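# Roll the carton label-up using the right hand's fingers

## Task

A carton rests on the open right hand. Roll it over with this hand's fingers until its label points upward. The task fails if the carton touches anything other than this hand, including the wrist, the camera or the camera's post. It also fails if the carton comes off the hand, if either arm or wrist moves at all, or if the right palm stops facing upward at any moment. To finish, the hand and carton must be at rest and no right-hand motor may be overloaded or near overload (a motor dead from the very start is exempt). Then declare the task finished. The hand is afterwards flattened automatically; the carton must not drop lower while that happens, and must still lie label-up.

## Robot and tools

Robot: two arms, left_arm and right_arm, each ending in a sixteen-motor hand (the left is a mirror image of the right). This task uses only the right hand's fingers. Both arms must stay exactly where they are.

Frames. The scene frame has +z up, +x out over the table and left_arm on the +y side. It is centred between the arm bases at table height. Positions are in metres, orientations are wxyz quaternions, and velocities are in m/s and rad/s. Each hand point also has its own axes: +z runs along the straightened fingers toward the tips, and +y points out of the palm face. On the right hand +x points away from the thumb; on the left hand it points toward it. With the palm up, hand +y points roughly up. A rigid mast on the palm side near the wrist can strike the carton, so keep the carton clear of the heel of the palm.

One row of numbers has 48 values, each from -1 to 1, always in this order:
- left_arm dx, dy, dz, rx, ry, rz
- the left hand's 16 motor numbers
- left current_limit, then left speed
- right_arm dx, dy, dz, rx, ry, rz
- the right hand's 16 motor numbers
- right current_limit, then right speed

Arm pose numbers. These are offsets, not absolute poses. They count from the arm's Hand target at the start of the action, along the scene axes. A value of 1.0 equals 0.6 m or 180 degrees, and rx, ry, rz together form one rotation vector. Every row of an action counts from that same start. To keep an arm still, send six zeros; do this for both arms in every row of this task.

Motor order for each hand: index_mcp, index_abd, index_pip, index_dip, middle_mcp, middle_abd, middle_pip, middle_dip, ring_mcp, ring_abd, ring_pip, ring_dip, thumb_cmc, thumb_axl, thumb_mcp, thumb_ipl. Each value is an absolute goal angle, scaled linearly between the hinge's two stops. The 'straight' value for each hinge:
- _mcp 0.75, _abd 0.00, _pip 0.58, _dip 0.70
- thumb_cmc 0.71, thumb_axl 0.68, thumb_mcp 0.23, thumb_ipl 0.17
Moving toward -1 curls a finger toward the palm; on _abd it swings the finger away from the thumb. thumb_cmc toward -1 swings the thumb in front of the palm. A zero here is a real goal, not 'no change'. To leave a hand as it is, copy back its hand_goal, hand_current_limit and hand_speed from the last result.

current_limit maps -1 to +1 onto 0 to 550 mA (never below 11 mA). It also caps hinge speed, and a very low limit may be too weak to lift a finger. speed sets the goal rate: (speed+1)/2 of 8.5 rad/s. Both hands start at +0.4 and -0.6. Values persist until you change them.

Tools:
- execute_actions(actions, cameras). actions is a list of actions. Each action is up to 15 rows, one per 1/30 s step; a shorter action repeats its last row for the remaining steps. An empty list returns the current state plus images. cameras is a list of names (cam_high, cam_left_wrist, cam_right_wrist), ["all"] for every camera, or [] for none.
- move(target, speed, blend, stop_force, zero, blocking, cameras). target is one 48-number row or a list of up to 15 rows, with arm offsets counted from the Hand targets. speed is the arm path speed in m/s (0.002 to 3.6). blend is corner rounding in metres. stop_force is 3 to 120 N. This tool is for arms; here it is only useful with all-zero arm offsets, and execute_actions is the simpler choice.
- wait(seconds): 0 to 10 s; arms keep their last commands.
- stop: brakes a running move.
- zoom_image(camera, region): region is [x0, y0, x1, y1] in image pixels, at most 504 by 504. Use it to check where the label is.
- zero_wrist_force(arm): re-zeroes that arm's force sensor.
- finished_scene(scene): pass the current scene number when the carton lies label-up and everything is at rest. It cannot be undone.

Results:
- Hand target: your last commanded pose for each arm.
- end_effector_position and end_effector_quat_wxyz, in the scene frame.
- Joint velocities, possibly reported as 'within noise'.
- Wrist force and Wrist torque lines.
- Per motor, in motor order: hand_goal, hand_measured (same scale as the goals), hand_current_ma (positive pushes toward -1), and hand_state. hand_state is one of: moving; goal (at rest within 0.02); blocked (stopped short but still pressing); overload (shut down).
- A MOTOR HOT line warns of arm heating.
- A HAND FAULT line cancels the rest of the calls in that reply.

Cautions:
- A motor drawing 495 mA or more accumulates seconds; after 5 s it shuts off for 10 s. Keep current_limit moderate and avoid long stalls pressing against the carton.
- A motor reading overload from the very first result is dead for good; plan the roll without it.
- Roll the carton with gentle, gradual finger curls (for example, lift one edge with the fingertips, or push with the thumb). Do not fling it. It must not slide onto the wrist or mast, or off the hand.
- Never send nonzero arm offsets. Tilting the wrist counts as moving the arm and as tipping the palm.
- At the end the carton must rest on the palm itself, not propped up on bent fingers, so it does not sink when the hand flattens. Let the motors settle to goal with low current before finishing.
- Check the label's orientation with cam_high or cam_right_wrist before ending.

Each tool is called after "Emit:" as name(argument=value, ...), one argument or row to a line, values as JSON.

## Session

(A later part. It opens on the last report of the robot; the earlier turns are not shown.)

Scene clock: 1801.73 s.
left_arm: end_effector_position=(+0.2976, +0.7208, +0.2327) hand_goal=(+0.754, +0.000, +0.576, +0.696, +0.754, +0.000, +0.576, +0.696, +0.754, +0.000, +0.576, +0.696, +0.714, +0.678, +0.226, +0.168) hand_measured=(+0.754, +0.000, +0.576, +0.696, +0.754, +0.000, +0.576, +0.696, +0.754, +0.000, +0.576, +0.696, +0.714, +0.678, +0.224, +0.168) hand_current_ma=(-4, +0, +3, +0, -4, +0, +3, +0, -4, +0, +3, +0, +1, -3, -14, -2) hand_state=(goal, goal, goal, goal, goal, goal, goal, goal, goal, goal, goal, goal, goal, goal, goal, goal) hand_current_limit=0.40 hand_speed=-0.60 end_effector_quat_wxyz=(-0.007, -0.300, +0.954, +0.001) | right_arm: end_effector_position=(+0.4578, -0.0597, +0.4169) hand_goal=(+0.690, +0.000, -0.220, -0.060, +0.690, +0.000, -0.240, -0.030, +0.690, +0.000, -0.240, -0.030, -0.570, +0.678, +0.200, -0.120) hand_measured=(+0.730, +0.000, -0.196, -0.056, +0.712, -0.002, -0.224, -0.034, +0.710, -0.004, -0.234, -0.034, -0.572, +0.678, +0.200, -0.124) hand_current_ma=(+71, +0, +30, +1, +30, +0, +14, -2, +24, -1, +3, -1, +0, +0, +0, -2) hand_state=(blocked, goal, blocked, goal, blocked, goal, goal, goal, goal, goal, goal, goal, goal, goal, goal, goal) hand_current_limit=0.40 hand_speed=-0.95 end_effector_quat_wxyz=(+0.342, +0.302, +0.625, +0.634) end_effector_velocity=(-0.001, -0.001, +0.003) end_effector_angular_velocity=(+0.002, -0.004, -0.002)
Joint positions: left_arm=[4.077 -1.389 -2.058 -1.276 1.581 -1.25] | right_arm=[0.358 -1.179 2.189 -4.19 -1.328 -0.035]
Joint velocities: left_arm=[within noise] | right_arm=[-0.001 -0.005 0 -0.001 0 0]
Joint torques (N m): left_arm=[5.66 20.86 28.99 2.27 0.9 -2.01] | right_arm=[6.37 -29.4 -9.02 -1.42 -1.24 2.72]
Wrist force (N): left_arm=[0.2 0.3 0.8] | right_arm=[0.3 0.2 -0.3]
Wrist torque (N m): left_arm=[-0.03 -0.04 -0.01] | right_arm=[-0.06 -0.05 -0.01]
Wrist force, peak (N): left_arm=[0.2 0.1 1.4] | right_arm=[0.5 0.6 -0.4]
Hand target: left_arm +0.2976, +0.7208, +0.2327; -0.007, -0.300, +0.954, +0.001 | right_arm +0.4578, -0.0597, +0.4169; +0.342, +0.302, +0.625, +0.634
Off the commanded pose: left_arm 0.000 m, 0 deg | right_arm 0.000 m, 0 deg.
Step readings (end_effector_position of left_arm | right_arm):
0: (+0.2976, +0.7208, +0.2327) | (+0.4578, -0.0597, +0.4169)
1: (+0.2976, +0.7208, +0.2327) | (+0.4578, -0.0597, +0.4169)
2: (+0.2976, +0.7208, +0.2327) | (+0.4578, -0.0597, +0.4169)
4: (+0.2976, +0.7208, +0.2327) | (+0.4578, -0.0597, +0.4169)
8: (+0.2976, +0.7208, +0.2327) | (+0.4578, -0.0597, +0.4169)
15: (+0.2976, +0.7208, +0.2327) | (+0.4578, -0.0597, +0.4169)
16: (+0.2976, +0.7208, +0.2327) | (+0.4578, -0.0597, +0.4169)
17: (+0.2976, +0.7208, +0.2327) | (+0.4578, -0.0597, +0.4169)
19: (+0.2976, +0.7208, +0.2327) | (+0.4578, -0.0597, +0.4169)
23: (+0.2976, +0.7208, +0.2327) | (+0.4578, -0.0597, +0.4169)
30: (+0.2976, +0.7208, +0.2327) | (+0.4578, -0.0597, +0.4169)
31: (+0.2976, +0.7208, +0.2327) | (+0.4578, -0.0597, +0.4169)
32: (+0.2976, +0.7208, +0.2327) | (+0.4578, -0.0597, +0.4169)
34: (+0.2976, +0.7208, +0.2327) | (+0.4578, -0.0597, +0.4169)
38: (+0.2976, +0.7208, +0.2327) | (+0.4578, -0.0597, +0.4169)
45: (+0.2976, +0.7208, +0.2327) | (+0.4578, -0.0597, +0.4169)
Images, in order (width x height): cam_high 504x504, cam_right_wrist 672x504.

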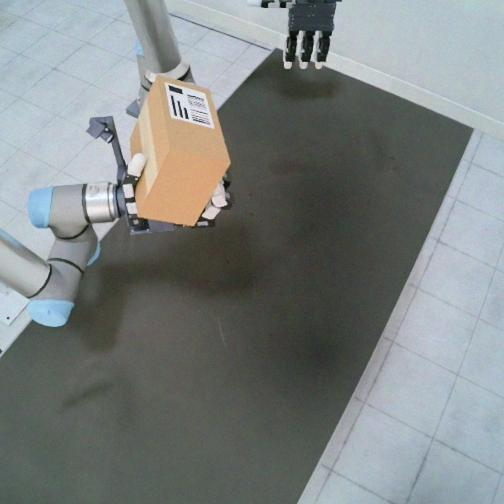

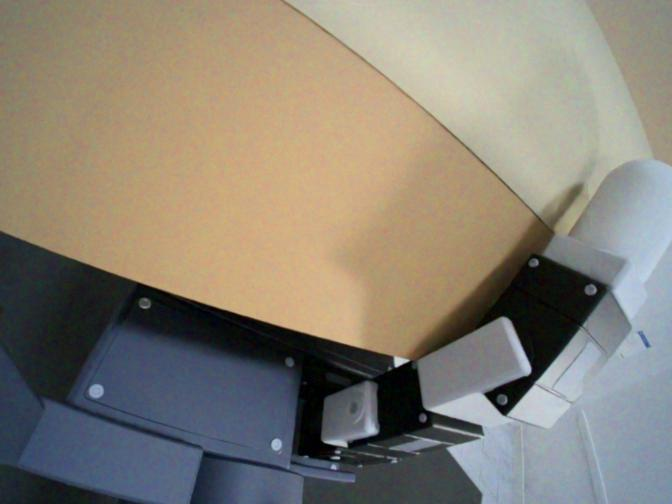

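Emit:
execute_actions(
  actions=[
    [[0,0,0,0,0,0,0.754,0,0.576,0.696,0.754,0,0.576,0.696,0.754,0,0.576,0.696,0.714,0.678,0.226,0.168,0.4,-0.6,0,0,0,0,0,0,0.69,0.0,-0.27,-0.01,0.69,0.0,-0.29,0.01,0.69,0.0,-0.29,0.01,-0.571,0.678,0.21,-0.07,0.4,-0.95]],
    [[0,0,0,0,0,0,0.754,0,0.576,0.696,0.754,0,0.576,0.696,0.754,0,0.576,0.696,0.714,0.678,0.226,0.168,0.4,-0.6,0,0,0,0,0,0,0.69,0.0,-0.32,0.04,0.69,0.0,-0.34,0.06,0.69,0.0,-0.34,0.06,-0.571,0.678,0.22,-0.03,0.4,-0.95]],
    [[0,0,0,0,0,0,0.754,0,0.576,0.696,0.754,0,0.576,0.696,0.754,0,0.576,0.696,0.714,0.678,0.226,0.168,0.4,-0.6,0,0,0,0,0,0,0.69,0.0,-0.32,0.04,0.69,0.0,-0.34,0.06,0.69,0.0,-0.34,0.06,-0.571,0.678,0.22,-0.03,0.4,-0.95]],
  ],
  cameras=["cam_high","cam_right_wrist"],
)

Emit:
zoom_image(
  camera="cam_high",
  region=[80, 70, 290, 250],
)

Scene clock: 1830.10 s.
left_arm: end_effector_position=(+0.2976, +0.7208, +0.2327) hand_goal=(+0.754, +0.000, +0.576, +0.696, +0.754, +0.000, +0.576, +0.696, +0.754, +0.000, +0.576, +0.696, +0.714, +0.678, +0.226, +0.168) hand_measured=(+0.754, +0.000, +0.576, +0.696, +0.754, +0.000, +0.576, +0.696, +0.754, +0.000, +0.576, +0.696, +0.714, +0.678, +0.224, +0.168) hand_current_ma=(-4, +0, +3, +0, -4, +0, +3, +0, -4, +0, +3, +0, +1, -3, -14, -2) hand_state=(goal, goal, goal, goal, goal, goal, goal, goal, goal, goal, goal, goal, goal, goal, goal, goal) hand_current_limit=0.40 hand_speed=-0.60 end_effector_quat_wxyz=(-0.007, -0.300, +0.954, +0.001) | right_arm: end_effector_position=(+0.4578, -0.0597, +0.4169) hand_goal=(+0.690, +0.000, -0.320, +0.040, +0.690, +0.000, -0.340, +0.060, +0.690, +0.000, -0.340, +0.060, -0.570, +0.678, +0.220, -0.030) hand_measured=(+0.730, +0.000, -0.280, +0.048, +0.714, -0.002, -0.306, +0.062, +0.710, -0.004, -0.330, +0.058, -0.572, +0.676, +0.226, -0.032) hand_current_ma=(+69, +0, +62, +6, +34, +0, +52, +1, +23, -1, +8, -1, +0, -1, +6, -2) hand_state=(blocked, goal, blocked, goal, blocked, goal, blocked, goal, goal, goal, goal, goal, goal, goal, goal, goal) hand_current_limit=0.40 hand_speed=-0.95 end_effector_quat_wxyz=(+0.342, +0.302, +0.625, +0.634)
Joint positions: left_arm=[4.077 -1.389 -2.058 -1.276 1.581 -1.25] | right_arm=[0.358 -1.179 2.189 -4.19 -1.328 -0.035]
Joint torques (N m): left_arm=[5.51 20.85 28.41 2.35 0.98 -2.09] | right_arm=[6.63 -28.1 -9.52 -1.37 -1.18 2.69]
Wrist force (N): left_arm=[0.1 0.3 1.0] | right_arm=[0.3 0.4 -0.3]
Wrist torque (N m): left_arm=[-0.05 -0.02 -0.02] | right_arm=[-0.04 -0.05 0.00]
Wrist force, peak (N): left_arm=[0.1 0.3 1.4] | right_arm=[0.6 0.7 -0.5]
Hand target: left_arm +0.2976, +0.7208, +0.2327; -0.007, -0.300, +0.954, +0.001 | right_arm +0.4578, -0.0597, +0.4169; +0.342, +0.302, +0.625, +0.634
Off the commanded pose: left_arm 0.000 m, 0 deg | right_arm 0.000 m, 0 deg.
Step readings (end_effector_position of left_arm | right_arm):
0: (+0.2976, +0.7208, +0.2327) | (+0.4578, -0.0597, +0.4169)
1: (+0.2976, +0.7208, +0.2327) | (+0.4578, -0.0597, +0.4169)
2: (+0.2976, +0.7208, +0.2327) | (+0.4578, -0.0597, +0.4169)
4: (+0.2976, +0.7208, +0.2327) | (+0.4578, -0.0597, +0.4169)
8: (+0.2976, +0.7208, +0.2327) | (+0.4578, -0.0597, +0.4169)
15: (+0.2976, +0.7208, +0.2327) | (+0.4578, -0.0597, +0.4169)
16: (+0.2976, +0.7208, +0.2327) | (+0.4578, -0.0597, +0.4169)
17: (+0.2976, +0.7208, +0.2327) | (+0.4578, -0.0597, +0.4169)
19: (+0.2976, +0.7208, +0.2327) | (+0.4578, -0.0597, +0.4169)
23: (+0.2976, +0.7208, +0.2327) | (+0.4578, -0.0597, +0.4169)
30: (+0.2976, +0.7208, +0.2327) | (+0.4578, -0.0597, +0.4169)
31: (+0.2976, +0.7208, +0.2327) | (+0.4578, -0.0597, +0.4169)
32: (+0.2976, +0.7208, +0.2327) | (+0.4578, -0.0597, +0.4169)
34: (+0.2976, +0.7208, +0.2327) | (+0.4578, -0.0597, +0.4169)
38: (+0.2976, +0.7208, +0.2327) | (+0.4578, -0.0597, +0.4169)
45: (+0.2976, +0.7208, +0.2327) | (+0.4578, -0.0597, +0.4169)
Images, in order (width x height): cam_high 504x504, cam_right_wrist 672x504.

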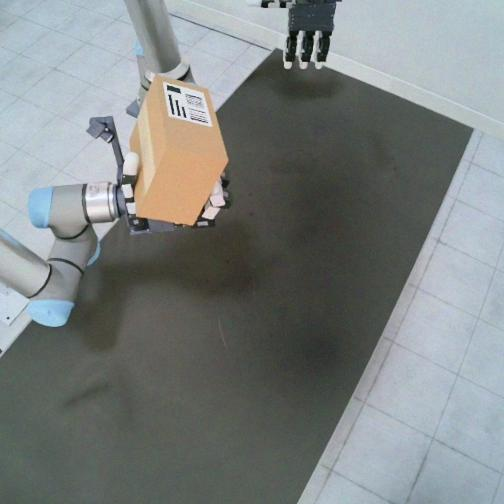

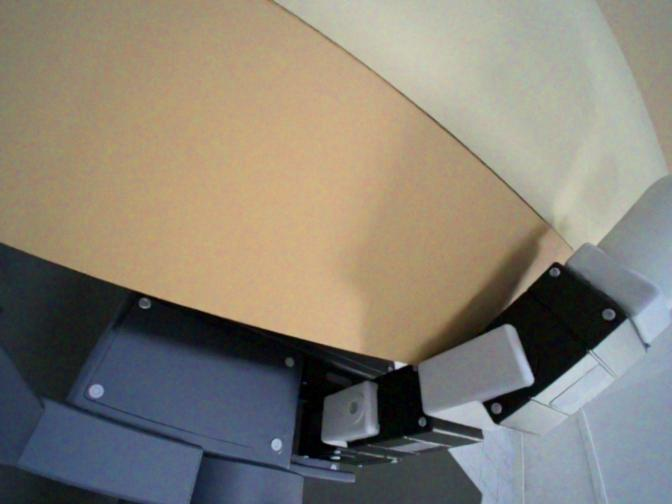

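Scaled by 2.400.

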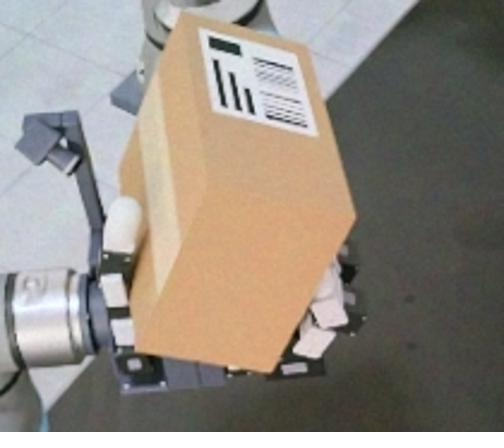

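Emit:
execute_actions(
  actions=[
    [[0,0,0,0,0,0,0.754,0,0.576,0.696,0.754,0,0.576,0.696,0.754,0,0.576,0.696,0.714,0.678,0.226,0.168,0.4,-0.6,0,0,0,0,0,0,0.69,0.0,-0.36,0.06,0.69,0.0,-0.36,0.06,0.69,0.0,-0.37,0.06,-0.571,0.678,0.22,0.03,0.4,-0.95]],
    [[0,0,0,0,0,0,0.754,0,0.576,0.696,0.754,0,0.576,0.696,0.754,0,0.576,0.696,0.714,0.678,0.226,0.168,0.4,-0.6,0,0,0,0,0,0,0.69,0.0,-0.42,0.06,0.69,0.0,-0.42,0.06,0.69,0.0,-0.42,0.06,-0.571,0.678,0.22,0.1,0.4,-0.95]],
    [[0,0,0,0,0,0,0.754,0,0.576,0.696,0.754,0,0.576,0.696,0.754,0,0.576,0.696,0.714,0.678,0.226,0.168,0.4,-0.6,0,0,0,0,0,0,0.69,0.0,-0.42,0.06,0.69,0.0,-0.42,0.06,0.69,0.0,-0.42,0.06,-0.571,0.678,0.22,0.1,0.4,-0.95]],
  ],
  cameras=["cam_high","cam_right_wrist"],
)

Emit:
zoom_image(
  camera="cam_high",
  region=[80, 70, 290, 250],
)

Scene clock: 1863.40 s.
left_arm: end_effector_position=(+0.2976, +0.7208, +0.2327) hand_goal=(+0.754, +0.000, +0.576, +0.696, +0.754, +0.000, +0.576, +0.696, +0.754, +0.000, +0.576, +0.696, +0.714, +0.678, +0.226, +0.168) hand_measured=(+0.754, +0.000, +0.576, +0.696, +0.754, +0.000, +0.576, +0.696, +0.754, +0.000, +0.576, +0.696, +0.714, +0.678, +0.224, +0.168) hand_current_ma=(-4, +0, +3, +0, -4, +0, +3, +0, -4, +0, +3, +0, +1, -3, -14, -2) hand_state=(goal, goal, goal, goal, goal, goal, goal, goal, goal, goal, goal, goal, goal, goal, goal, goal) hand_current_limit=0.40 hand_speed=-0.60 end_effector_quat_wxyz=(-0.007, -0.300, +0.954, +0.001) | right_arm: end_effector_position=(+0.4578, -0.0597, +0.4169) hand_goal=(+0.690, +0.000, -0.420, +0.060, +0.690, +0.000, -0.420, +0.060, +0.690, +0.000, -0.420, +0.060, -0.570, +0.678, +0.220, +0.100) hand_measured=(+0.738, +0.000, -0.332, +0.082, +0.724, -0.002, -0.344, +0.076, +0.718, -0.004, -0.368, +0.070, -0.568, +0.668, +0.244, +0.098) hand_current_ma=(+94, +0, +214, +25, +54, +0, +171, +17, +39, -1, +95, +7, +1, -10, +43, -1) hand_state=(blocked, goal, blocked, blocked, blocked, goal, blocked, goal, blocked, goal, blocked, goal, goal, goal, blocked, goal) hand_current_limit=0.40 hand_speed=-0.95 end_effector_quat_wxyz=(+0.342, +0.302, +0.625, +0.634)
Joint positions: left_arm=[4.077 -1.389 -2.058 -1.276 1.581 -1.25] | right_arm=[0.358 -1.179 2.189 -4.19 -1.328 -0.035]
Joint torques (N m): left_arm=[5.81 20.87 28.33 2.3 0.87 -1.99] | right_arm=[7.18 -27.52 -9.49 -1.12 -1.19 2.53]
Wrist force (N): left_arm=[0.2 0.1 1.1] | right_arm=[0.4 0.6 -0.1]
Wrist torque (N m): left_arm=[-0.08 -0.02 0.00] | right_arm=[-0.04 -0.07 0.01]
Wrist force, peak (N): left_arm=[0.3 0.2 1.4] | right_arm=[0.3 0.8 -0.5]
Hand target: left_arm +0.2976, +0.7208, +0.2327; -0.007, -0.300, +0.954, +0.001 | right_arm +0.4578, -0.0597, +0.4169; +0.342, +0.302, +0.625, +0.634
Off the commanded pose: left_arm 0.000 m, 0 deg | right_arm 0.000 m, 0 deg.
Step readings (end_effector_position of left_arm | right_arm):
0: (+0.2976, +0.7208, +0.2327) | (+0.4578, -0.0597, +0.4169)
1: (+0.2976, +0.7208, +0.2327) | (+0.4578, -0.0597, +0.4169)
2: (+0.2976, +0.7208, +0.2327) | (+0.4578, -0.0597, +0.4169)
4: (+0.2976, +0.7208, +0.2327) | (+0.4578, -0.0597, +0.4169)
8: (+0.2976, +0.7208, +0.2327) | (+0.4578, -0.0597, +0.4169)
15: (+0.2976, +0.7208, +0.2327) | (+0.4578, -0.0597, +0.4169)
16: (+0.2976, +0.7208, +0.2327) | (+0.4578, -0.0597, +0.4169)
17: (+0.2976, +0.7208, +0.2327) | (+0.4578, -0.0597, +0.4169)
19: (+0.2976, +0.7208, +0.2327) | (+0.4578, -0.0597, +0.4169)
23: (+0.2976, +0.7208, +0.2327) | (+0.4578, -0.0597, +0.4169)
30: (+0.2976, +0.7208, +0.2327) | (+0.4578, -0.0597, +0.4169)
31: (+0.2976, +0.7208, +0.2327) | (+0.4578, -0.0597, +0.4169)
32: (+0.2976, +0.7208, +0.2327) | (+0.4578, -0.0597, +0.4169)
34: (+0.2976, +0.7208, +0.2327) | (+0.4578, -0.0597, +0.4169)
38: (+0.2976, +0.7208, +0.2327) | (+0.4578, -0.0597, +0.4169)
45: (+0.2976, +0.7208, +0.2327) | (+0.4578, -0.0597, +0.4169)
Images, in order (width x height): cam_high 504x504, cam_right_wrist 672x504.

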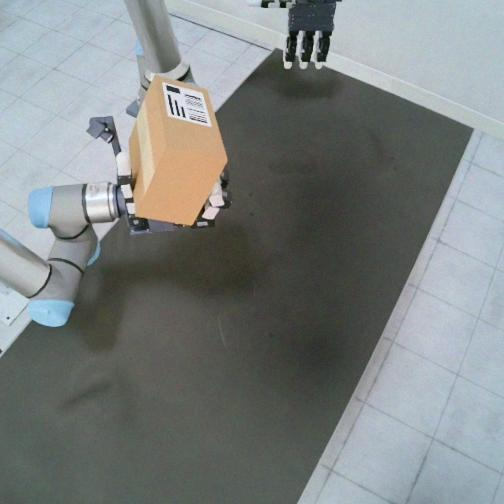

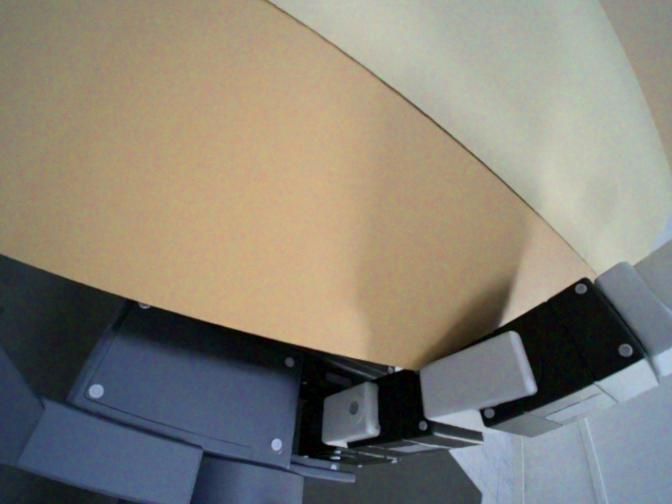

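Scaled by 2.400.

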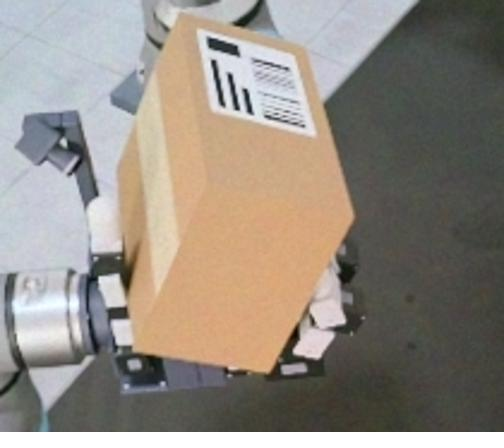

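Emit:
execute_actions(
  actions=[
    [[0,0,0,0,0,0,0.754,0,0.576,0.696,0.754,0,0.576,0.696,0.754,0,0.576,0.696,0.714,0.678,0.226,0.168,0.4,-0.6,0,0,0,0,0,0,0.71,0.0,-0.30,0.04,0.71,0.0,-0.30,0.04,0.71,0.0,-0.30,0.04,-0.571,0.678,0.2,0.25,0.4,-0.95]],
    [[0,0,0,0,0,0,0.754,0,0.576,0.696,0.754,0,0.576,0.696,0.754,0,0.576,0.696,0.714,0.678,0.226,0.168,0.4,-0.6,0,0,0,0,0,0,0.73,0.0,-0.2,-0.03,0.73,0.0,-0.2,-0.03,0.73,0.0,-0.2,-0.03,-0.571,0.678,0.17,0.384,0.4,-0.95]],
    [[0,0,0,0,0,0,0.754,0,0.576,0.696,0.754,0,0.576,0.696,0.754,0,0.576,0.696,0.714,0.678,0.226,0.168,0.4,-0.6,0,0,0,0,0,0,0.74,0.0,-0.15,-0.06,0.74,0.0,-0.15,-0.06,0.74,0.0,-0.15,-0.06,-0.571,0.678,0.12,0.384,0.4,-0.95]],
    [[0,0,0,0,0,0,0.754,0,0.576,0.696,0.754,0,0.576,0.696,0.754,0,0.576,0.696,0.714,0.678,0.226,0.168,0.4,-0.6,0,0,0,0,0,0,0.74,0.0,-0.15,-0.06,0.74,0.0,-0.15,-0.06,0.74,0.0,-0.15,-0.06,-0.571,0.678,0.07,0.384,0.4,-0.95]],
  ],
  cameras=["cam_high","cam_right_wrist"],
)

Emit:
zoom_image(
  camera="cam_high",
  region=[80, 70, 290, 250],
)

Scene clock: 1907.80 s.
left_arm: end_effector_position=(+0.2976, +0.7208, +0.2327) hand_goal=(+0.754, +0.000, +0.576, +0.696, +0.754, +0.000, +0.576, +0.696, +0.754, +0.000, +0.576, +0.696, +0.714, +0.678, +0.226, +0.168) hand_measured=(+0.754, +0.000, +0.576, +0.696, +0.754, +0.000, +0.576, +0.696, +0.754, +0.000, +0.576, +0.696, +0.714, +0.678, +0.224, +0.168) hand_current_ma=(-4, +0, +3, +0, -4, +0, +3, +0, -4, +0, +3, +0, +1, -3, -14, -2) hand_state=(goal, goal, goal, goal, goal, goal, goal, goal, goal, goal, goal, goal, goal, goal, goal, goal) hand_current_limit=0.40 hand_speed=-0.60 end_effector_quat_wxyz=(-0.007, -0.300, +0.954, +0.001) | right_arm: end_effector_position=(+0.4578, -0.0597, +0.4169) hand_goal=(+0.740, +0.000, -0.150, -0.060, +0.740, +0.000, -0.150, -0.060, +0.740, +0.000, -0.150, -0.060, -0.570, +0.678, +0.070, +0.384) hand_measured=(+0.760, +0.000, -0.144, -0.058, +0.750, -0.002, -0.152, -0.058, +0.748, -0.004, -0.152, -0.058, -0.568, +0.676, +0.086, +0.380) hand_current_ma=(+24, +0, +4, +1, +10, +0, +0, +1, +6, -1, +0, +1, +1, -2, +23, -2) hand_state=(goal, goal, goal, goal, goal, goal, goal, goal, goal, goal, goal, goal, goal, goal, goal, goal) hand_current_limit=0.40 hand_speed=-0.95 end_effector_quat_wxyz=(+0.342, +0.302, +0.625, +0.634)
Joint positions: left_arm=[4.077 -1.389 -2.058 -1.276 1.581 -1.25] | right_arm=[0.358 -1.179 2.189 -4.19 -1.328 -0.035]
Joint torques (N m): left_arm=[6.37 19.87 28.54 2.13 0.97 -2] | right_arm=[6.87 -25.63 -12.23 -1.13 -1.11 2.39]
Wrist force (N): left_arm=[0.3 0.0 1.1] | right_arm=[0.4 0.5 -0.2]
Wrist torque (N m): left_arm=[-0.09 -0.04 0.01] | right_arm=[-0.02 -0.06 0.01]
Wrist force, peak (N): left_arm=[0.2 0.4 1.4] | right_arm=[0.7 0.5 -0.5]
Hand target: left_arm +0.2976, +0.7208, +0.2327; -0.007, -0.300, +0.954, +0.001 | right_arm +0.4578, -0.0597, +0.4169; +0.342, +0.302, +0.625, +0.634
Off the commanded pose: left_arm 0.000 m, 0 deg | right_arm 0.000 m, 0 deg.
Step readings (end_effector_position of left_arm | right_arm):
0: (+0.2976, +0.7208, +0.2327) | (+0.4578, -0.0597, +0.4169)
1: (+0.2976, +0.7208, +0.2327) | (+0.4578, -0.0597, +0.4169)
2: (+0.2976, +0.7208, +0.2327) | (+0.4578, -0.0597, +0.4169)
4: (+0.2976, +0.7208, +0.2327) | (+0.4578, -0.0597, +0.4169)
8: (+0.2976, +0.7208, +0.2327) | (+0.4578, -0.0597, +0.4169)
15: (+0.2976, +0.7208, +0.2327) | (+0.4578, -0.0597, +0.4169)
16: (+0.2976, +0.7208, +0.2327) | (+0.4578, -0.0597, +0.4169)
17: (+0.2976, +0.7208, +0.2327) | (+0.4578, -0.0597, +0.4169)
19: (+0.2976, +0.7208, +0.2327) | (+0.4578, -0.0597, +0.4169)
23: (+0.2976, +0.7208, +0.2327) | (+0.4578, -0.0597, +0.4169)
30: (+0.2976, +0.7208, +0.2327) | (+0.4578, -0.0597, +0.4169)
31: (+0.2976, +0.7208, +0.2327) | (+0.4578, -0.0597, +0.4169)
32: (+0.2976, +0.7208, +0.2327) | (+0.4578, -0.0597, +0.4169)
34: (+0.2976, +0.7208, +0.2327) | (+0.4578, -0.0597, +0.4169)
38: (+0.2976, +0.7208, +0.2327) | (+0.4578, -0.0597, +0.4169)
45: (+0.2976, +0.7208, +0.2327) | (+0.4578, -0.0597, +0.4169)
46: (+0.2976, +0.7208, +0.2327) | (+0.4578, -0.0597, +0.4169)
47: (+0.2976, +0.7208, +0.2327) | (+0.4578, -0.0597, +0.4169)
49: (+0.2976, +0.7208, +0.2327) | (+0.4578, -0.0597, +0.4169)
53: (+0.2976, +0.7208, +0.2327) | (+0.4578, -0.0597, +0.4169)
60: (+0.2976, +0.7208, +0.2327) | (+0.4578, -0.0597, +0.4169)
Images, in order (width x height): cam_high 504x504, cam_right_wrist 672x504.

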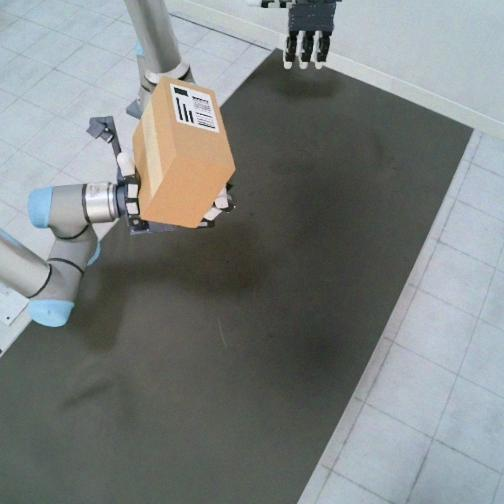

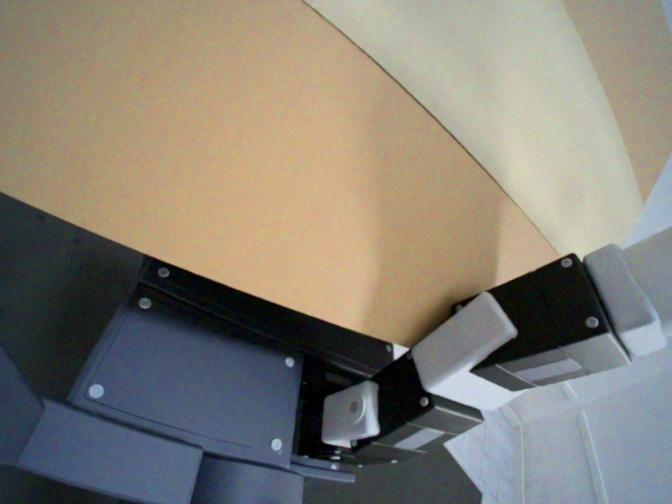

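Scaled by 2.400.

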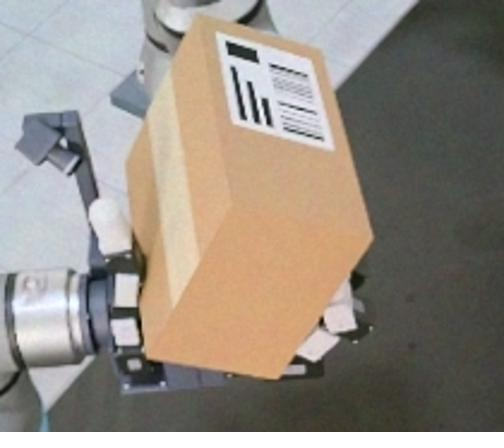

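Emit:
execute_actions(
  actions=[
    [[0,0,0,0,0,0,0.754,0,0.576,0.696,0.754,0,0.576,0.696,0.754,0,0.576,0.696,0.714,0.678,0.226,0.168,0.4,-0.6,0,0,0,0,0,0,0.74,0.0,-0.12,-0.08,0.74,0.0,-0.12,-0.08,0.74,0.0,-0.12,-0.08,-0.571,0.678,0.03,0.384,0.4,-0.95]],
    [[0,0,0,0,0,0,0.754,0,0.576,0.696,0.754,0,0.576,0.696,0.754,0,0.576,0.696,0.714,0.678,0.226,0.168,0.4,-0.6,0,0,0,0,0,0,0.74,0.0,-0.1,-0.10,0.74,0.0,-0.1,-0.10,0.74,0.0,-0.1,-0.10,-0.571,0.678,-0.03,0.384,0.4,-0.95]],
  ],
  cameras=["cam_high","cam_right_wrist"],
)

Emit:
zoom_image(
  camera="cam_high",
  region=[80, 70, 290, 250],
)

Scene clock: 1932.57 s.
left_arm: end_effector_position=(+0.2976, +0.7208, +0.2327) hand_goal=(+0.754, +0.000, +0.576, +0.696, +0.754, +0.000, +0.576, +0.696, +0.754, +0.000, +0.576, +0.696, +0.714, +0.678, +0.226, +0.168) hand_measured=(+0.754, +0.000, +0.576, +0.696, +0.754, +0.000, +0.576, +0.696, +0.754, +0.000, +0.576, +0.696, +0.714, +0.678, +0.224, +0.168) hand_current_ma=(-4, +0, +3, +0, -4, +0, +3, +0, -4, +0, +3, +0, +1, -3, -14, -2) hand_state=(goal, goal, goal, goal, goal, goal, goal, goal, goal, goal, goal, goal, goal, goal, goal, goal) hand_current_limit=0.40 hand_speed=-0.60 end_effector_quat_wxyz=(-0.007, -0.300, +0.954, +0.001) | right_arm: end_effector_position=(+0.4578, -0.0597, +0.4169) hand_goal=(+0.740, +0.000, -0.100, -0.100, +0.740, +0.000, -0.100, -0.100, +0.740, +0.000, -0.100, -0.100, -0.570, +0.678, -0.030, +0.384) hand_measured=(+0.764, -0.002, -0.096, -0.096, +0.754, -0.002, -0.102, -0.098, +0.748, -0.004, -0.102, -0.098, -0.572, +0.674, +0.020, +0.382) hand_current_ma=(+31, -1, +2, +3, +15, +0, +0, +1, +6, -1, +0, +1, -1, -4, +135, -2) hand_state=(blocked, goal, goal, goal, goal, goal, goal, goal, goal, goal, goal, goal, goal, goal, blocked, goal) hand_current_limit=0.40 hand_speed=-0.95 end_effector_quat_wxyz=(+0.342, +0.302, +0.625, +0.634)
Joint positions: left_arm=[4.077 -1.389 -2.058 -1.276 1.581 -1.25] | right_arm=[0.358 -1.179 2.189 -4.19 -1.328 -0.035]
Joint torques (N m): left_arm=[5.74 21.21 28.71 2 0.93 -2.03] | right_arm=[6.28 -24.94 -11.28 -0.92 -1.03 2.26]
Wrist force (N): left_arm=[0.3 0.1 1.1] | right_arm=[0.3 0.7 -0.2]
Wrist torque (N m): left_arm=[-0.07 -0.04 0.00] | right_arm=[0.02 -0.06 0.01]
Wrist force, peak (N): left_arm=[0.2 0.2 1.4] | right_arm=[0.3 0.7 -0.6]
Hand target: left_arm +0.2976, +0.7208, +0.2327; -0.007, -0.300, +0.954, +0.001 | right_arm +0.4578, -0.0597, +0.4169; +0.342, +0.302, +0.625, +0.634
Off the commanded pose: left_arm 0.000 m, 0 deg | right_arm 0.000 m, 0 deg.
Step readings (end_effector_position of left_arm | right_arm):
0: (+0.2976, +0.7208, +0.2327) | (+0.4578, -0.0597, +0.4169)
1: (+0.2976, +0.7208, +0.2327) | (+0.4578, -0.0597, +0.4169)
2: (+0.2976, +0.7208, +0.2327) | (+0.4578, -0.0597, +0.4169)
4: (+0.2976, +0.7208, +0.2327) | (+0.4578, -0.0597, +0.4169)
8: (+0.2976, +0.7208, +0.2327) | (+0.4578, -0.0597, +0.4169)
15: (+0.2976, +0.7208, +0.2327) | (+0.4578, -0.0597, +0.4169)
16: (+0.2976, +0.7208, +0.2327) | (+0.4578, -0.0597, +0.4169)
17: (+0.2976, +0.7208, +0.2327) | (+0.4578, -0.0597, +0.4169)
19: (+0.2976, +0.7208, +0.2327) | (+0.4578, -0.0597, +0.4169)
23: (+0.2976, +0.7208, +0.2327) | (+0.4578, -0.0597, +0.4169)
30: (+0.2976, +0.7208, +0.2327) | (+0.4578, -0.0597, +0.4169)
Images, in order (width x height): cam_high 504x504, cam_right_wrist 672x504.

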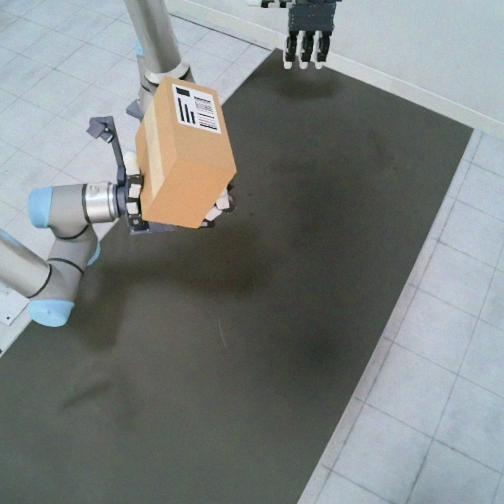

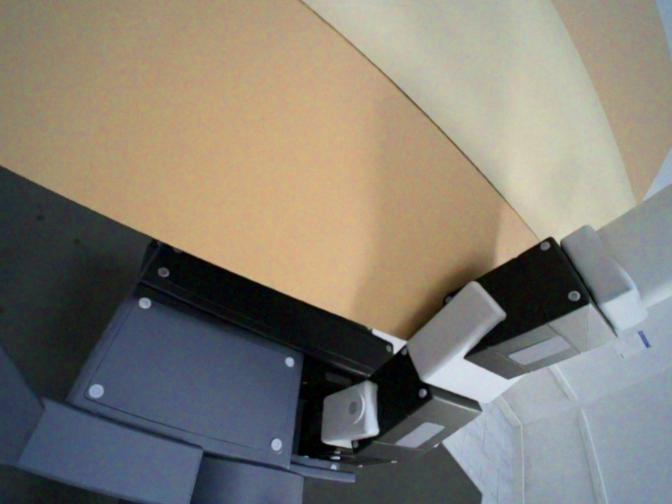

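Scaled by 2.400.

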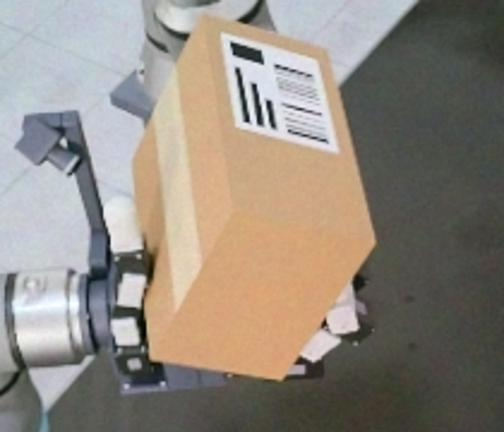

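Emit:
execute_actions(
  actions=[
    [[0,0,0,0,0,0,0.754,0,0.576,0.696,0.754,0,0.576,0.696,0.754,0,0.576,0.696,0.714,0.678,0.226,0.168,0.4,-0.6,0,0,0,0,0,0,0.74,0.0,-0.1,-0.10,0.74,0.0,-0.1,-0.10,0.74,0.0,-0.1,-0.10,-0.571,0.678,0.06,0.1,0.4,-0.9]],
    [[0,0,0,0,0,0,0.754,0,0.576,0.696,0.754,0,0.576,0.696,0.754,0,0.576,0.696,0.714,0.678,0.226,0.168,0.4,-0.6,0,0,0,0,0,0,0.74,0.0,-0.1,-0.10,0.74,0.0,-0.1,-0.10,0.74,0.0,-0.1,-0.10,-0.571,0.678,0.13,-0.15,0.4,-0.9]],
    [[0,0,0,0,0,0,0.754,0,0.576,0.696,0.754,0,0.576,0.696,0.754,0,0.576,0.696,0.714,0.678,0.226,0.168,0.4,-0.6,0,0,0,0,0,0,0.74,0.0,-0.1,-0.10,0.74,0.0,-0.1,-0.10,0.74,0.0,-0.1,-0.10,-0.571,0.678,0.2,-0.32,0.4,-0.92]],
    [[0,0,0,0,0,0,0.754,0,0.576,0.696,0.754,0,0.576,0.696,0.754,0,0.576,0.696,0.714,0.678,0.226,0.168,0.4,-0.6,0,0,0,0,0,0,0.74,0.0,-0.1,-0.10,0.74,0.0,-0.1,-0.10,0.74,0.0,-0.1,-0.10,-0.571,0.678,0.2,-0.36,0.4,-0.95]],
  ],
  cameras=["cam_high","cam_right_wrist"],
)

Emit:
zoom_image(
  camera="cam_high",
  region=[80, 70, 290, 250],
)

Scene clock: 1970.87 s.
left_arm: end_effector_position=(+0.2976, +0.7208, +0.2327) hand_goal=(+0.754, +0.000, +0.576, +0.696, +0.754, +0.000, +0.576, +0.696, +0.754, +0.000, +0.576, +0.696, +0.714, +0.678, +0.226, +0.168) hand_measured=(+0.754, +0.000, +0.576, +0.696, +0.754, +0.000, +0.576, +0.696, +0.754, +0.000, +0.576, +0.696, +0.714, +0.678, +0.224, +0.168) hand_current_ma=(-4, +0, +3, +0, -4, +0, +3, +0, -4, +0, +3, +0, +1, -3, -14, -2) hand_state=(goal, goal, goal, goal, goal, goal, goal, goal, goal, goal, goal, goal, goal, goal, goal, goal) hand_current_limit=0.40 hand_speed=-0.60 end_effector_quat_wxyz=(-0.007, -0.300, +0.954, +0.001) | right_arm: end_effector_position=(+0.4578, -0.0597, +0.4169) hand_goal=(+0.740, +0.000, -0.100, -0.100, +0.740, +0.000, -0.100, -0.100, +0.740, +0.000, -0.100, -0.100, -0.570, +0.678, +0.200, -0.360) hand_measured=(+0.766, -0.002, -0.096, -0.098, +0.756, -0.002, -0.102, -0.098, +0.750, -0.004, -0.102, -0.098, -0.570, +0.676, +0.264, -0.250) hand_current_ma=(+38, -1, +2, +1, +18, +0, +0, +1, +9, -1, +0, +1, +0, +0, +200, +385) hand_state=(blocked, goal, goal, goal, goal, goal, goal, goal, goal, goal, goal, goal, goal, goal, blocked, blocked) hand_current_limit=0.40 hand_speed=-0.95 end_effector_quat_wxyz=(+0.342, +0.302, +0.625, +0.634)
Joint positions: left_arm=[4.077 -1.389 -2.058 -1.276 1.581 -1.25] | right_arm=[0.358 -1.179 2.189 -4.19 -1.328 -0.035]
Joint torques (N m): left_arm=[5.7 20.56 28.79 1.9 0.79 -1.97] | right_arm=[6.34 -25.57 -11.52 -2.42 -1.07 2.17]
Wrist force (N): left_arm=[0.2 0.1 0.9] | right_arm=[0.2 0.2 -0.3]
Wrist torque (N m): left_arm=[-0.06 -0.02 -0.01] | right_arm=[-0.06 -0.03 -0.02]
Wrist force, peak (N): left_arm=[0.2 0.1 1.4] | right_arm=[0.8 0.5 -0.6]
Hand target: left_arm +0.2976, +0.7208, +0.2327; -0.007, -0.300, +0.954, +0.001 | right_arm +0.4578, -0.0597, +0.4169; +0.342, +0.302, +0.625, +0.634
Off the commanded pose: left_arm 0.000 m, 0 deg | right_arm 0.000 m, 0 deg.
Step readings (end_effector_position of left_arm | right_arm):
0: (+0.2976, +0.7208, +0.2327) | (+0.4578, -0.0597, +0.4169)
1: (+0.2976, +0.7208, +0.2327) | (+0.4578, -0.0597, +0.4169)
2: (+0.2976, +0.7208, +0.2327) | (+0.4578, -0.0597, +0.4169)
4: (+0.2976, +0.7208, +0.2327) | (+0.4578, -0.0597, +0.4169)
8: (+0.2976, +0.7208, +0.2327) | (+0.4578, -0.0597, +0.4169)
15: (+0.2976, +0.7208, +0.2327) | (+0.4578, -0.0597, +0.4169)
16: (+0.2976, +0.7208, +0.2327) | (+0.4578, -0.0597, +0.4169)
17: (+0.2976, +0.7208, +0.2327) | (+0.4578, -0.0597, +0.4169)
19: (+0.2976, +0.7208, +0.2327) | (+0.4578, -0.0597, +0.4169)
23: (+0.2976, +0.7208, +0.2327) | (+0.4578, -0.0597, +0.4169)
30: (+0.2976, +0.7208, +0.2327) | (+0.4578, -0.0597, +0.4169)
31: (+0.2976, +0.7208, +0.2327) | (+0.4578, -0.0597, +0.4169)
32: (+0.2976, +0.7208, +0.2327) | (+0.4578, -0.0597, +0.4169)
34: (+0.2976, +0.7208, +0.2327) | (+0.4578, -0.0597, +0.4169)
38: (+0.2976, +0.7208, +0.2327) | (+0.4578, -0.0597, +0.4169)
45: (+0.2976, +0.7208, +0.2327) | (+0.4578, -0.0597, +0.4169)
46: (+0.2976, +0.7208, +0.2327) | (+0.4578, -0.0597, +0.4169)
47: (+0.2976, +0.7208, +0.2327) | (+0.4578, -0.0597, +0.4169)
49: (+0.2976, +0.7208, +0.2327) | (+0.4578, -0.0597, +0.4169)
53: (+0.2976, +0.7208, +0.2327) | (+0.4578, -0.0597, +0.4169)
60: (+0.2976, +0.7208, +0.2327) | (+0.4578, -0.0597, +0.4169)
Images, in order (width x height): cam_high 504x504, cam_right_wrist 672x504.

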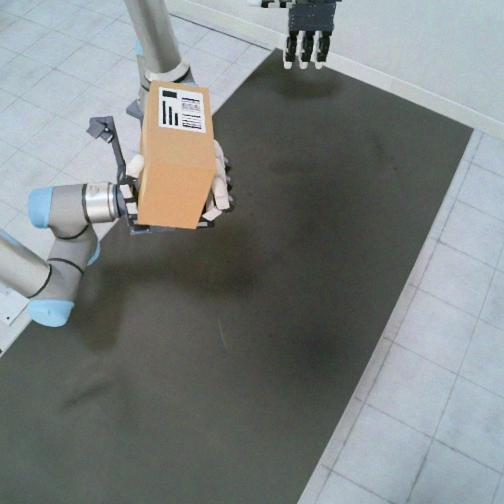

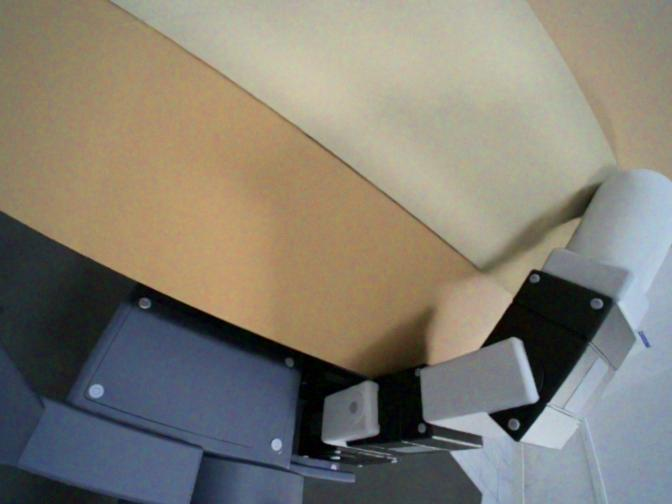

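Scaled by 2.400.

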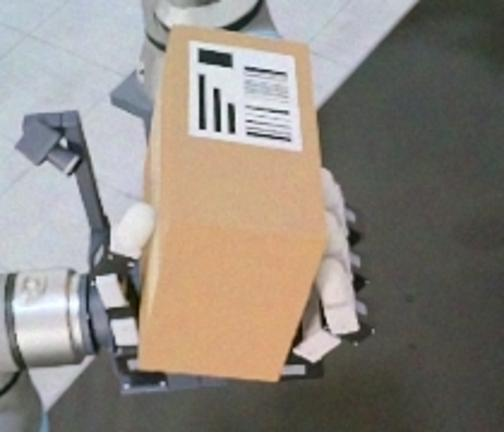

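Emit:
execute_actions(
  actions=[
    [[0,0,0,0,0,0,0.754,0,0.576,0.696,0.754,0,0.576,0.696,0.754,0,0.576,0.696,0.714,0.678,0.226,0.168,0.4,-0.6,0,0,0,0,0,0,0.74,0.0,-0.1,-0.10,0.74,0.0,-0.1,-0.10,0.74,0.0,-0.1,-0.10,-0.571,0.678,0.22,-0.25,0.4,-0.95]],
    [[0,0,0,0,0,0,0.754,0,0.576,0.696,0.754,0,0.576,0.696,0.754,0,0.576,0.696,0.714,0.678,0.226,0.168,0.4,-0.6,0,0,0,0,0,0,0.74,0.0,-0.1,-0.10,0.74,0.0,-0.1,-0.10,0.74,0.0,-0.1,-0.10,-0.571,0.678,0.22,-0.22,0.4,-0.95]],
  ],
  cameras=["cam_high"],
)

Emit:
zoom_image(
  camera="cam_high",
  region=[80, 70, 290, 250],
)

Scene clock: 2001.17 s.
left_arm: end_effector_position=(+0.2976, +0.7208, +0.2327) hand_goal=(+0.754, +0.000, +0.576, +0.696, +0.754, +0.000, +0.576, +0.696, +0.754, +0.000, +0.576, +0.696, +0.714, +0.678, +0.226, +0.168) hand_measured=(+0.754, +0.000, +0.576, +0.696, +0.754, +0.000, +0.576, +0.696, +0.754, +0.000, +0.576, +0.696, +0.714, +0.678, +0.224, +0.168) hand_current_ma=(-4, +0, +3, +0, -4, +0, +3, +0, -4, +0, +3, +0, +1, -3, -14, -2) hand_state=(goal, goal, goal, goal, goal, goal, goal, goal, goal, goal, goal, goal, goal, goal, goal, goal) hand_current_limit=0.40 hand_speed=-0.60 end_effector_quat_wxyz=(-0.007, -0.300, +0.954, +0.001) | right_arm: end_effector_position=(+0.4578, -0.0597, +0.4169) hand_goal=(+0.740, +0.000, -0.100, -0.100, +0.740, +0.000, -0.100, -0.100, +0.740, +0.000, -0.100, -0.100, -0.570, +0.678, +0.220, -0.220) hand_measured=(+0.766, -0.002, -0.096, -0.098, +0.756, -0.002, -0.102, -0.098, +0.750, -0.004, -0.102, -0.098, -0.570, +0.676, +0.250, -0.214) hand_current_ma=(+38, -1, +2, +1, +18, +0, +0, +1, +9, -1, +0, +1, +0, +0, +61, +5) hand_state=(blocked, goal, goal, goal, goal, goal, goal, goal, goal, goal, goal, goal, goal, goal, blocked, goal) hand_current_limit=0.40 hand_speed=-0.95 end_effector_quat_wxyz=(+0.342, +0.302, +0.625, +0.634)
Joint positions: left_arm=[4.077 -1.389 -2.058 -1.276 1.581 -1.25] | right_arm=[0.358 -1.179 2.189 -4.19 -1.328 -0.035]
Joint torques (N m): left_arm=[5.58 20.29 28.83 1.86 0.89 -1.78] | right_arm=[7.02 -25.43 -10.12 -2.93 -1.19 1.79]
Wrist force (N): left_arm=[0.2 0.2 1.0] | right_arm=[0.4 0.3 -0.1]
Wrist torque (N m): left_arm=[-0.05 -0.02 -0.01] | right_arm=[-0.08 -0.07 0.01]
Wrist force, peak (N): left_arm=[0.1 0.2 1.4] | right_arm=[0.7 0.6 -0.4]
Hand target: left_arm +0.2976, +0.7208, +0.2327; -0.007, -0.300, +0.954, +0.001 | right_arm +0.4578, -0.0597, +0.4169; +0.342, +0.302, +0.625, +0.634
Off the commanded pose: left_arm 0.000 m, 0 deg | right_arm 0.000 m, 0 deg.
Step readings (end_effector_position of left_arm | right_arm):
0: (+0.2976, +0.7208, +0.2327) | (+0.4578, -0.0597, +0.4169)
1: (+0.2976, +0.7208, +0.2327) | (+0.4578, -0.0597, +0.4169)
2: (+0.2976, +0.7208, +0.2327) | (+0.4578, -0.0597, +0.4169)
4: (+0.2976, +0.7208, +0.2327) | (+0.4578, -0.0597, +0.4169)
8: (+0.2976, +0.7208, +0.2327) | (+0.4578, -0.0597, +0.4169)
15: (+0.2976, +0.7208, +0.2327) | (+0.4578, -0.0597, +0.4169)
16: (+0.2976, +0.7208, +0.2327) | (+0.4578, -0.0597, +0.4169)
17: (+0.2976, +0.7208, +0.2327) | (+0.4578, -0.0597, +0.4169)
19: (+0.2976, +0.7208, +0.2327) | (+0.4578, -0.0597, +0.4169)
23: (+0.2976, +0.7208, +0.2327) | (+0.4578, -0.0597, +0.4169)
30: (+0.2976, +0.7208, +0.2327) | (+0.4578, -0.0597, +0.4169)
Images, in order (width x height): cam_high 504x504.

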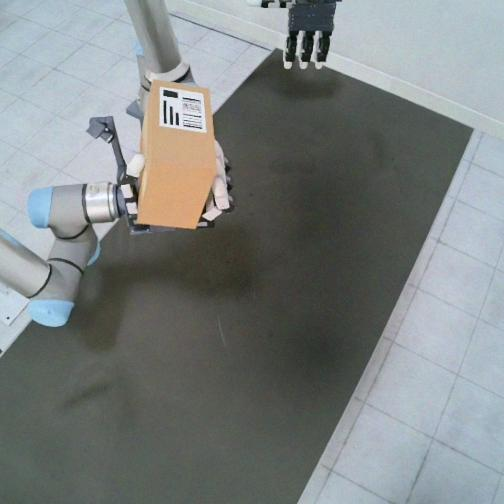

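Scaled by 2.400.

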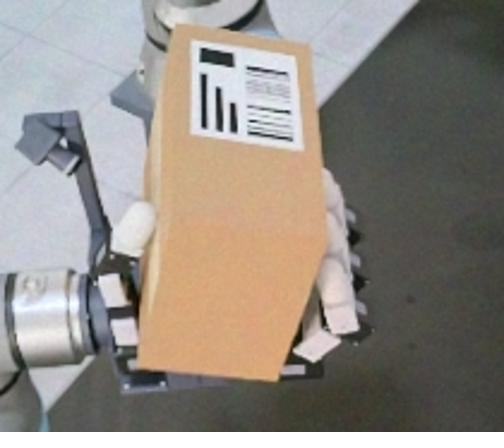

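Emit:
execute_actions(
  actions=[
    [[0,0,0,0,0,0,0.754,0,0.576,0.696,0.754,0,0.576,0.696,0.754,0,0.576,0.696,0.714,0.678,0.226,0.168,0.4,-0.6,0,0,0,0,0,0,0.74,0.0,-0.1,-0.10,0.74,0.0,-0.1,-0.10,0.74,0.0,-0.1,-0.10,-0.571,0.678,0.23,-0.17,0.4,-0.95]],
    [[0,0,0,0,0,0,0.754,0,0.576,0.696,0.754,0,0.576,0.696,0.754,0,0.576,0.696,0.714,0.678,0.226,0.168,0.4,-0.6,0,0,0,0,0,0,0.74,0.0,-0.1,-0.10,0.74,0.0,-0.1,-0.10,0.74,0.0,-0.1,-0.10,-0.571,0.678,0.23,-0.12,0.4,-0.95]],
  ],
  cameras=["cam_high","cam_right_wrist"],
)

Emit:
zoom_image(
  camera="cam_high",
  region=[80, 70, 290, 250],
)

Scene clock: 2014.10 s.
left_arm: end_effector_position=(+0.2976, +0.7208, +0.2327) hand_goal=(+0.754, +0.000, +0.576, +0.696, +0.754, +0.000, +0.576, +0.696, +0.754, +0.000, +0.576, +0.696, +0.714, +0.678, +0.226, +0.168) hand_measured=(+0.754, +0.000, +0.576, +0.696, +0.754, +0.000, +0.576, +0.696, +0.754, +0.000, +0.576, +0.696, +0.714, +0.678, +0.224, +0.168) hand_current_ma=(-4, +0, +3, +0, -4, +0, +3, +0, -4, +0, +3, +0, +1, -3, -14, -2) hand_state=(goal, goal, goal, goal, goal, goal, goal, goal, goal, goal, goal, goal, goal, goal, goal, goal) hand_current_limit=0.40 hand_speed=-0.60 end_effector_quat_wxyz=(-0.007, -0.300, +0.954, +0.001) | right_arm: end_effector_position=(+0.4578, -0.0597, +0.4169) hand_goal=(+0.740, +0.000, -0.100, -0.100, +0.740, +0.000, -0.100, -0.100, +0.740, +0.000, -0.100, -0.100, -0.570, +0.678, +0.230, -0.120) hand_measured=(+0.766, -0.002, -0.096, -0.098, +0.756, -0.002, -0.102, -0.098, +0.750, -0.004, -0.102, -0.098, -0.572, +0.676, +0.232, -0.124) hand_current_ma=(+34, -1, +2, +1, +18, +0, +0, +1, +9, -1, +0, +1, +0, +0, +1, -2) hand_state=(blocked, goal, goal, goal, goal, goal, goal, goal, goal, goal, goal, goal, goal, goal, goal, goal) hand_current_limit=0.40 hand_speed=-0.95 end_effector_quat_wxyz=(+0.342, +0.302, +0.625, +0.634)
Joint positions: left_arm=[4.077 -1.389 -2.058 -1.276 1.581 -1.25] | right_arm=[0.358 -1.179 2.189 -4.19 -1.328 -0.035]
Joint torques (N m): left_arm=[5.33 20.53 28.53 1.88 0.94 -2.05] | right_arm=[6.4 -25.72 -10.54 -2.97 -1.31 1.65]
Wrist force (N): left_arm=[0.1 0.2 1.2] | right_arm=[0.6 0.5 -0.2]
Wrist torque (N m): left_arm=[-0.07 -0.01 -0.02] | right_arm=[-0.04 -0.09 0.03]
Wrist force, peak (N): left_arm=[0.2 0.4 1.4] | right_arm=[0.4 0.7 -0.5]
Hand target: left_arm +0.2976, +0.7208, +0.2327; -0.007, -0.300, +0.954, +0.001 | right_arm +0.4578, -0.0597, +0.4169; +0.342, +0.302, +0.625, +0.634
Off the commanded pose: left_arm 0.000 m, 0 deg | right_arm 0.000 m, 0 deg.
Step readings (end_effector_position of left_arm | right_arm):
0: (+0.2976, +0.7208, +0.2327) | (+0.4578, -0.0597, +0.4169)
1: (+0.2976, +0.7208, +0.2327) | (+0.4578, -0.0597, +0.4169)
2: (+0.2976, +0.7208, +0.2327) | (+0.4578, -0.0597, +0.4169)
4: (+0.2976, +0.7208, +0.2327) | (+0.4578, -0.0597, +0.4169)
8: (+0.2976, +0.7208, +0.2327) | (+0.4578, -0.0597, +0.4169)
15: (+0.2976, +0.7208, +0.2327) | (+0.4578, -0.0597, +0.4169)
16: (+0.2976, +0.7208, +0.2327) | (+0.4578, -0.0597, +0.4169)
17: (+0.2976, +0.7208, +0.2327) | (+0.4578, -0.0597, +0.4169)
19: (+0.2976, +0.7208, +0.2327) | (+0.4578, -0.0597, +0.4169)
23: (+0.2976, +0.7208, +0.2327) | (+0.4578, -0.0597, +0.4169)
30: (+0.2976, +0.7208, +0.2327) | (+0.4578, -0.0597, +0.4169)
Images, in order (width x height): cam_high 504x504, cam_right_wrist 672x504.

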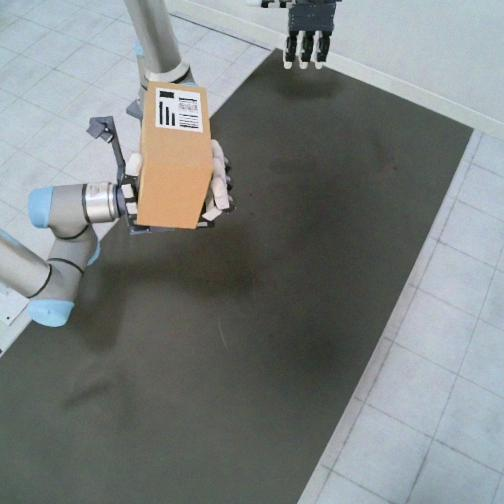

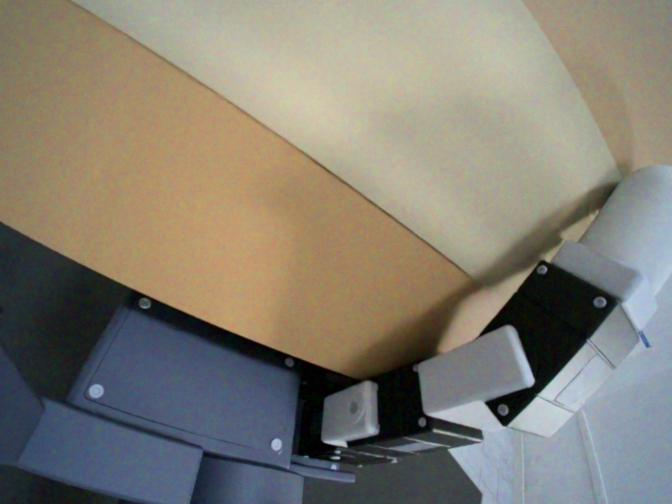

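Scaled by 2.400.

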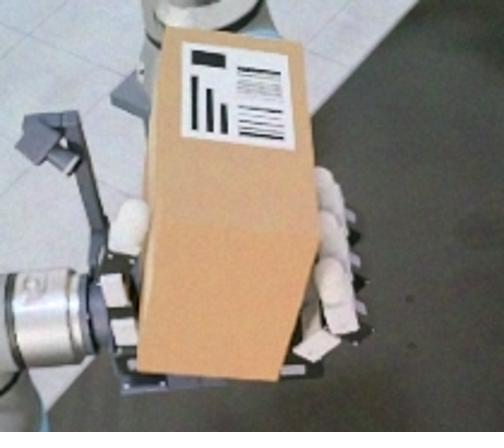

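Emit:
execute_actions(
  actions=[
    [[0,0,0,0,0,0,0.754,0,0.576,0.696,0.754,0,0.576,0.696,0.754,0,0.576,0.696,0.714,0.678,0.226,0.168,0.4,-0.6,0,0,0,0,0,0,0.74,0,-0.1,-0.1,0.74,0,-0.1,-0.1,0.74,0,-0.1,-0.1,-0.571,0.678,0.23,-0.05,0.4,-0.95]],
    [[0,0,0,0,0,0,0.754,0,0.576,0.696,0.754,0,0.576,0.696,0.754,0,0.576,0.696,0.714,0.678,0.226,0.168,0.4,-0.6,0,0,0,0,0,0,0.74,0,-0.1,-0.1,0.74,0,-0.1,-0.1,0.74,0,-0.1,-0.1,-0.571,0.678,0.23,-0.05,0.4,-0.95]],
  ],
  cameras=["cam_high","cam_right_wrist"],
)

Emit:
zoom_image(
  camera="cam_high",
  region=[80, 70, 290, 250],
)

Scene clock: 2051.77 s.
left_arm: end_effector_position=(+0.2976, +0.7208, +0.2327) hand_goal=(+0.754, +0.000, +0.576, +0.696, +0.754, +0.000, +0.576, +0.696, +0.754, +0.000, +0.576, +0.696, +0.714, +0.678, +0.226, +0.168) hand_measured=(+0.754, +0.000, +0.576, +0.696, +0.754, +0.000, +0.576, +0.696, +0.754, +0.000, +0.576, +0.696, +0.714, +0.678, +0.224, +0.168) hand_current_ma=(-4, +0, +3, +0, -4, +0, +3, +0, -4, +0, +3, +0, +1, -3, -14, -2) hand_state=(goal, goal, goal, goal, goal, goal, goal, goal, goal, goal, goal, goal, goal, goal, goal, goal) hand_current_limit=0.40 hand_speed=-0.60 end_effector_quat_wxyz=(-0.007, -0.300, +0.954, +0.001) | right_arm: end_effector_position=(+0.4578, -0.0597, +0.4169) hand_goal=(+0.740, +0.000, -0.100, -0.100, +0.740, +0.000, -0.100, -0.100, +0.740, +0.000, -0.100, -0.100, -0.570, +0.678, +0.230, -0.050) hand_measured=(+0.766, -0.002, -0.096, -0.098, +0.756, -0.002, -0.102, -0.098, +0.750, -0.004, -0.102, -0.098, -0.572, +0.676, +0.232, -0.052) hand_current_ma=(+34, -1, +2, +1, +18, +0, +0, +1, +9, -1, +0, +1, +0, +0, +1, -2) hand_state=(blocked, goal, goal, goal, goal, goal, goal, goal, goal, goal, goal, goal, goal, goal, goal, goal) hand_current_limit=0.40 hand_speed=-0.95 end_effector_quat_wxyz=(+0.342, +0.302, +0.625, +0.634)
Joint positions: left_arm=[4.077 -1.389 -2.058 -1.276 1.581 -1.25] | right_arm=[0.358 -1.179 2.189 -4.19 -1.328 -0.035]
Joint torques (N m): left_arm=[5.47 20.84 28.07 1.68 0.97 -1.96] | right_arm=[5.82 -24.71 -10.64 -2.84 -1.23 1.14]
Wrist force (N): left_arm=[0.2 0.2 1.0] | right_arm=[0.3 0.4 -0.2]
Wrist torque (N m): left_arm=[-0.06 -0.03 -0.01] | right_arm=[-0.05 -0.05 0.01]
Wrist force, peak (N): left_arm=[0.5 0.2 1.4] | right_arm=[0.6 0.8 -0.3]
Hand target: left_arm +0.2976, +0.7208, +0.2327; -0.007, -0.300, +0.954, +0.001 | right_arm +0.4578, -0.0597, +0.4169; +0.342, +0.302, +0.625, +0.634
Off the commanded pose: left_arm 0.000 m, 0 deg | right_arm 0.000 m, 0 deg.
Step readings (end_effector_position of left_arm | right_arm):
0: (+0.2976, +0.7208, +0.2327) | (+0.4578, -0.0597, +0.4169)
1: (+0.2976, +0.7208, +0.2327) | (+0.4578, -0.0597, +0.4169)
2: (+0.2976, +0.7208, +0.2327) | (+0.4578, -0.0597, +0.4169)
4: (+0.2976, +0.7208, +0.2327) | (+0.4578, -0.0597, +0.4169)
8: (+0.2976, +0.7208, +0.2327) | (+0.4578, -0.0597, +0.4169)
15: (+0.2976, +0.7208, +0.2327) | (+0.4578, -0.0597, +0.4169)
16: (+0.2976, +0.7208, +0.2327) | (+0.4578, -0.0597, +0.4169)
17: (+0.2976, +0.7208, +0.2327) | (+0.4578, -0.0597, +0.4169)
19: (+0.2976, +0.7208, +0.2327) | (+0.4578, -0.0597, +0.4169)
23: (+0.2976, +0.7208, +0.2327) | (+0.4578, -0.0597, +0.4169)
30: (+0.2976, +0.7208, +0.2327) | (+0.4578, -0.0597, +0.4169)
Images, in order (width x height): cam_high 504x504, cam_right_wrist 672x504.

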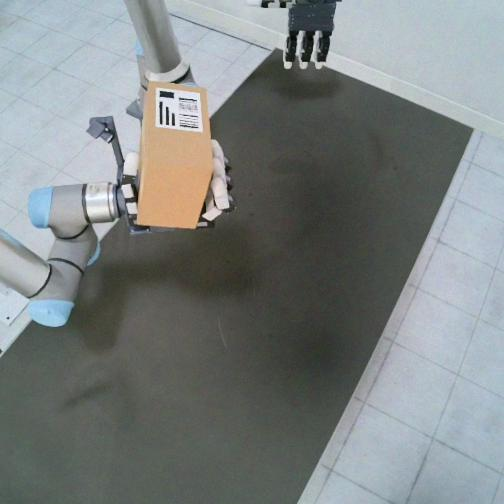

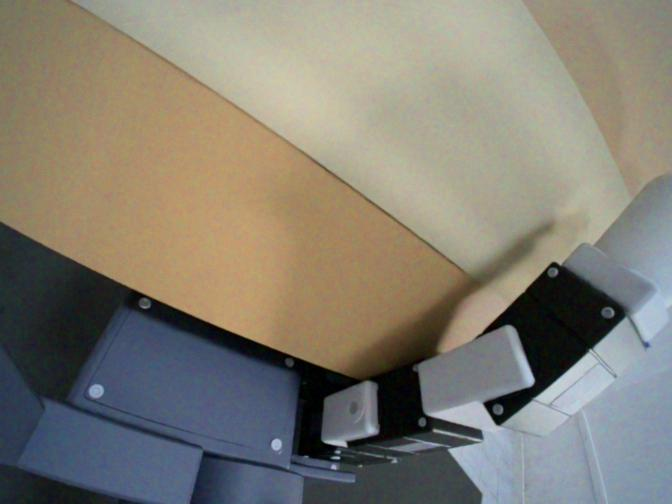

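Scaled by 2.400.

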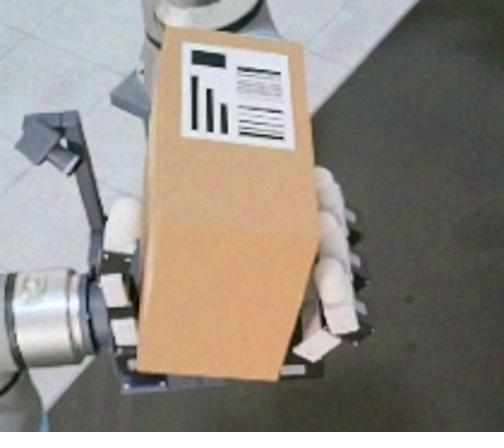

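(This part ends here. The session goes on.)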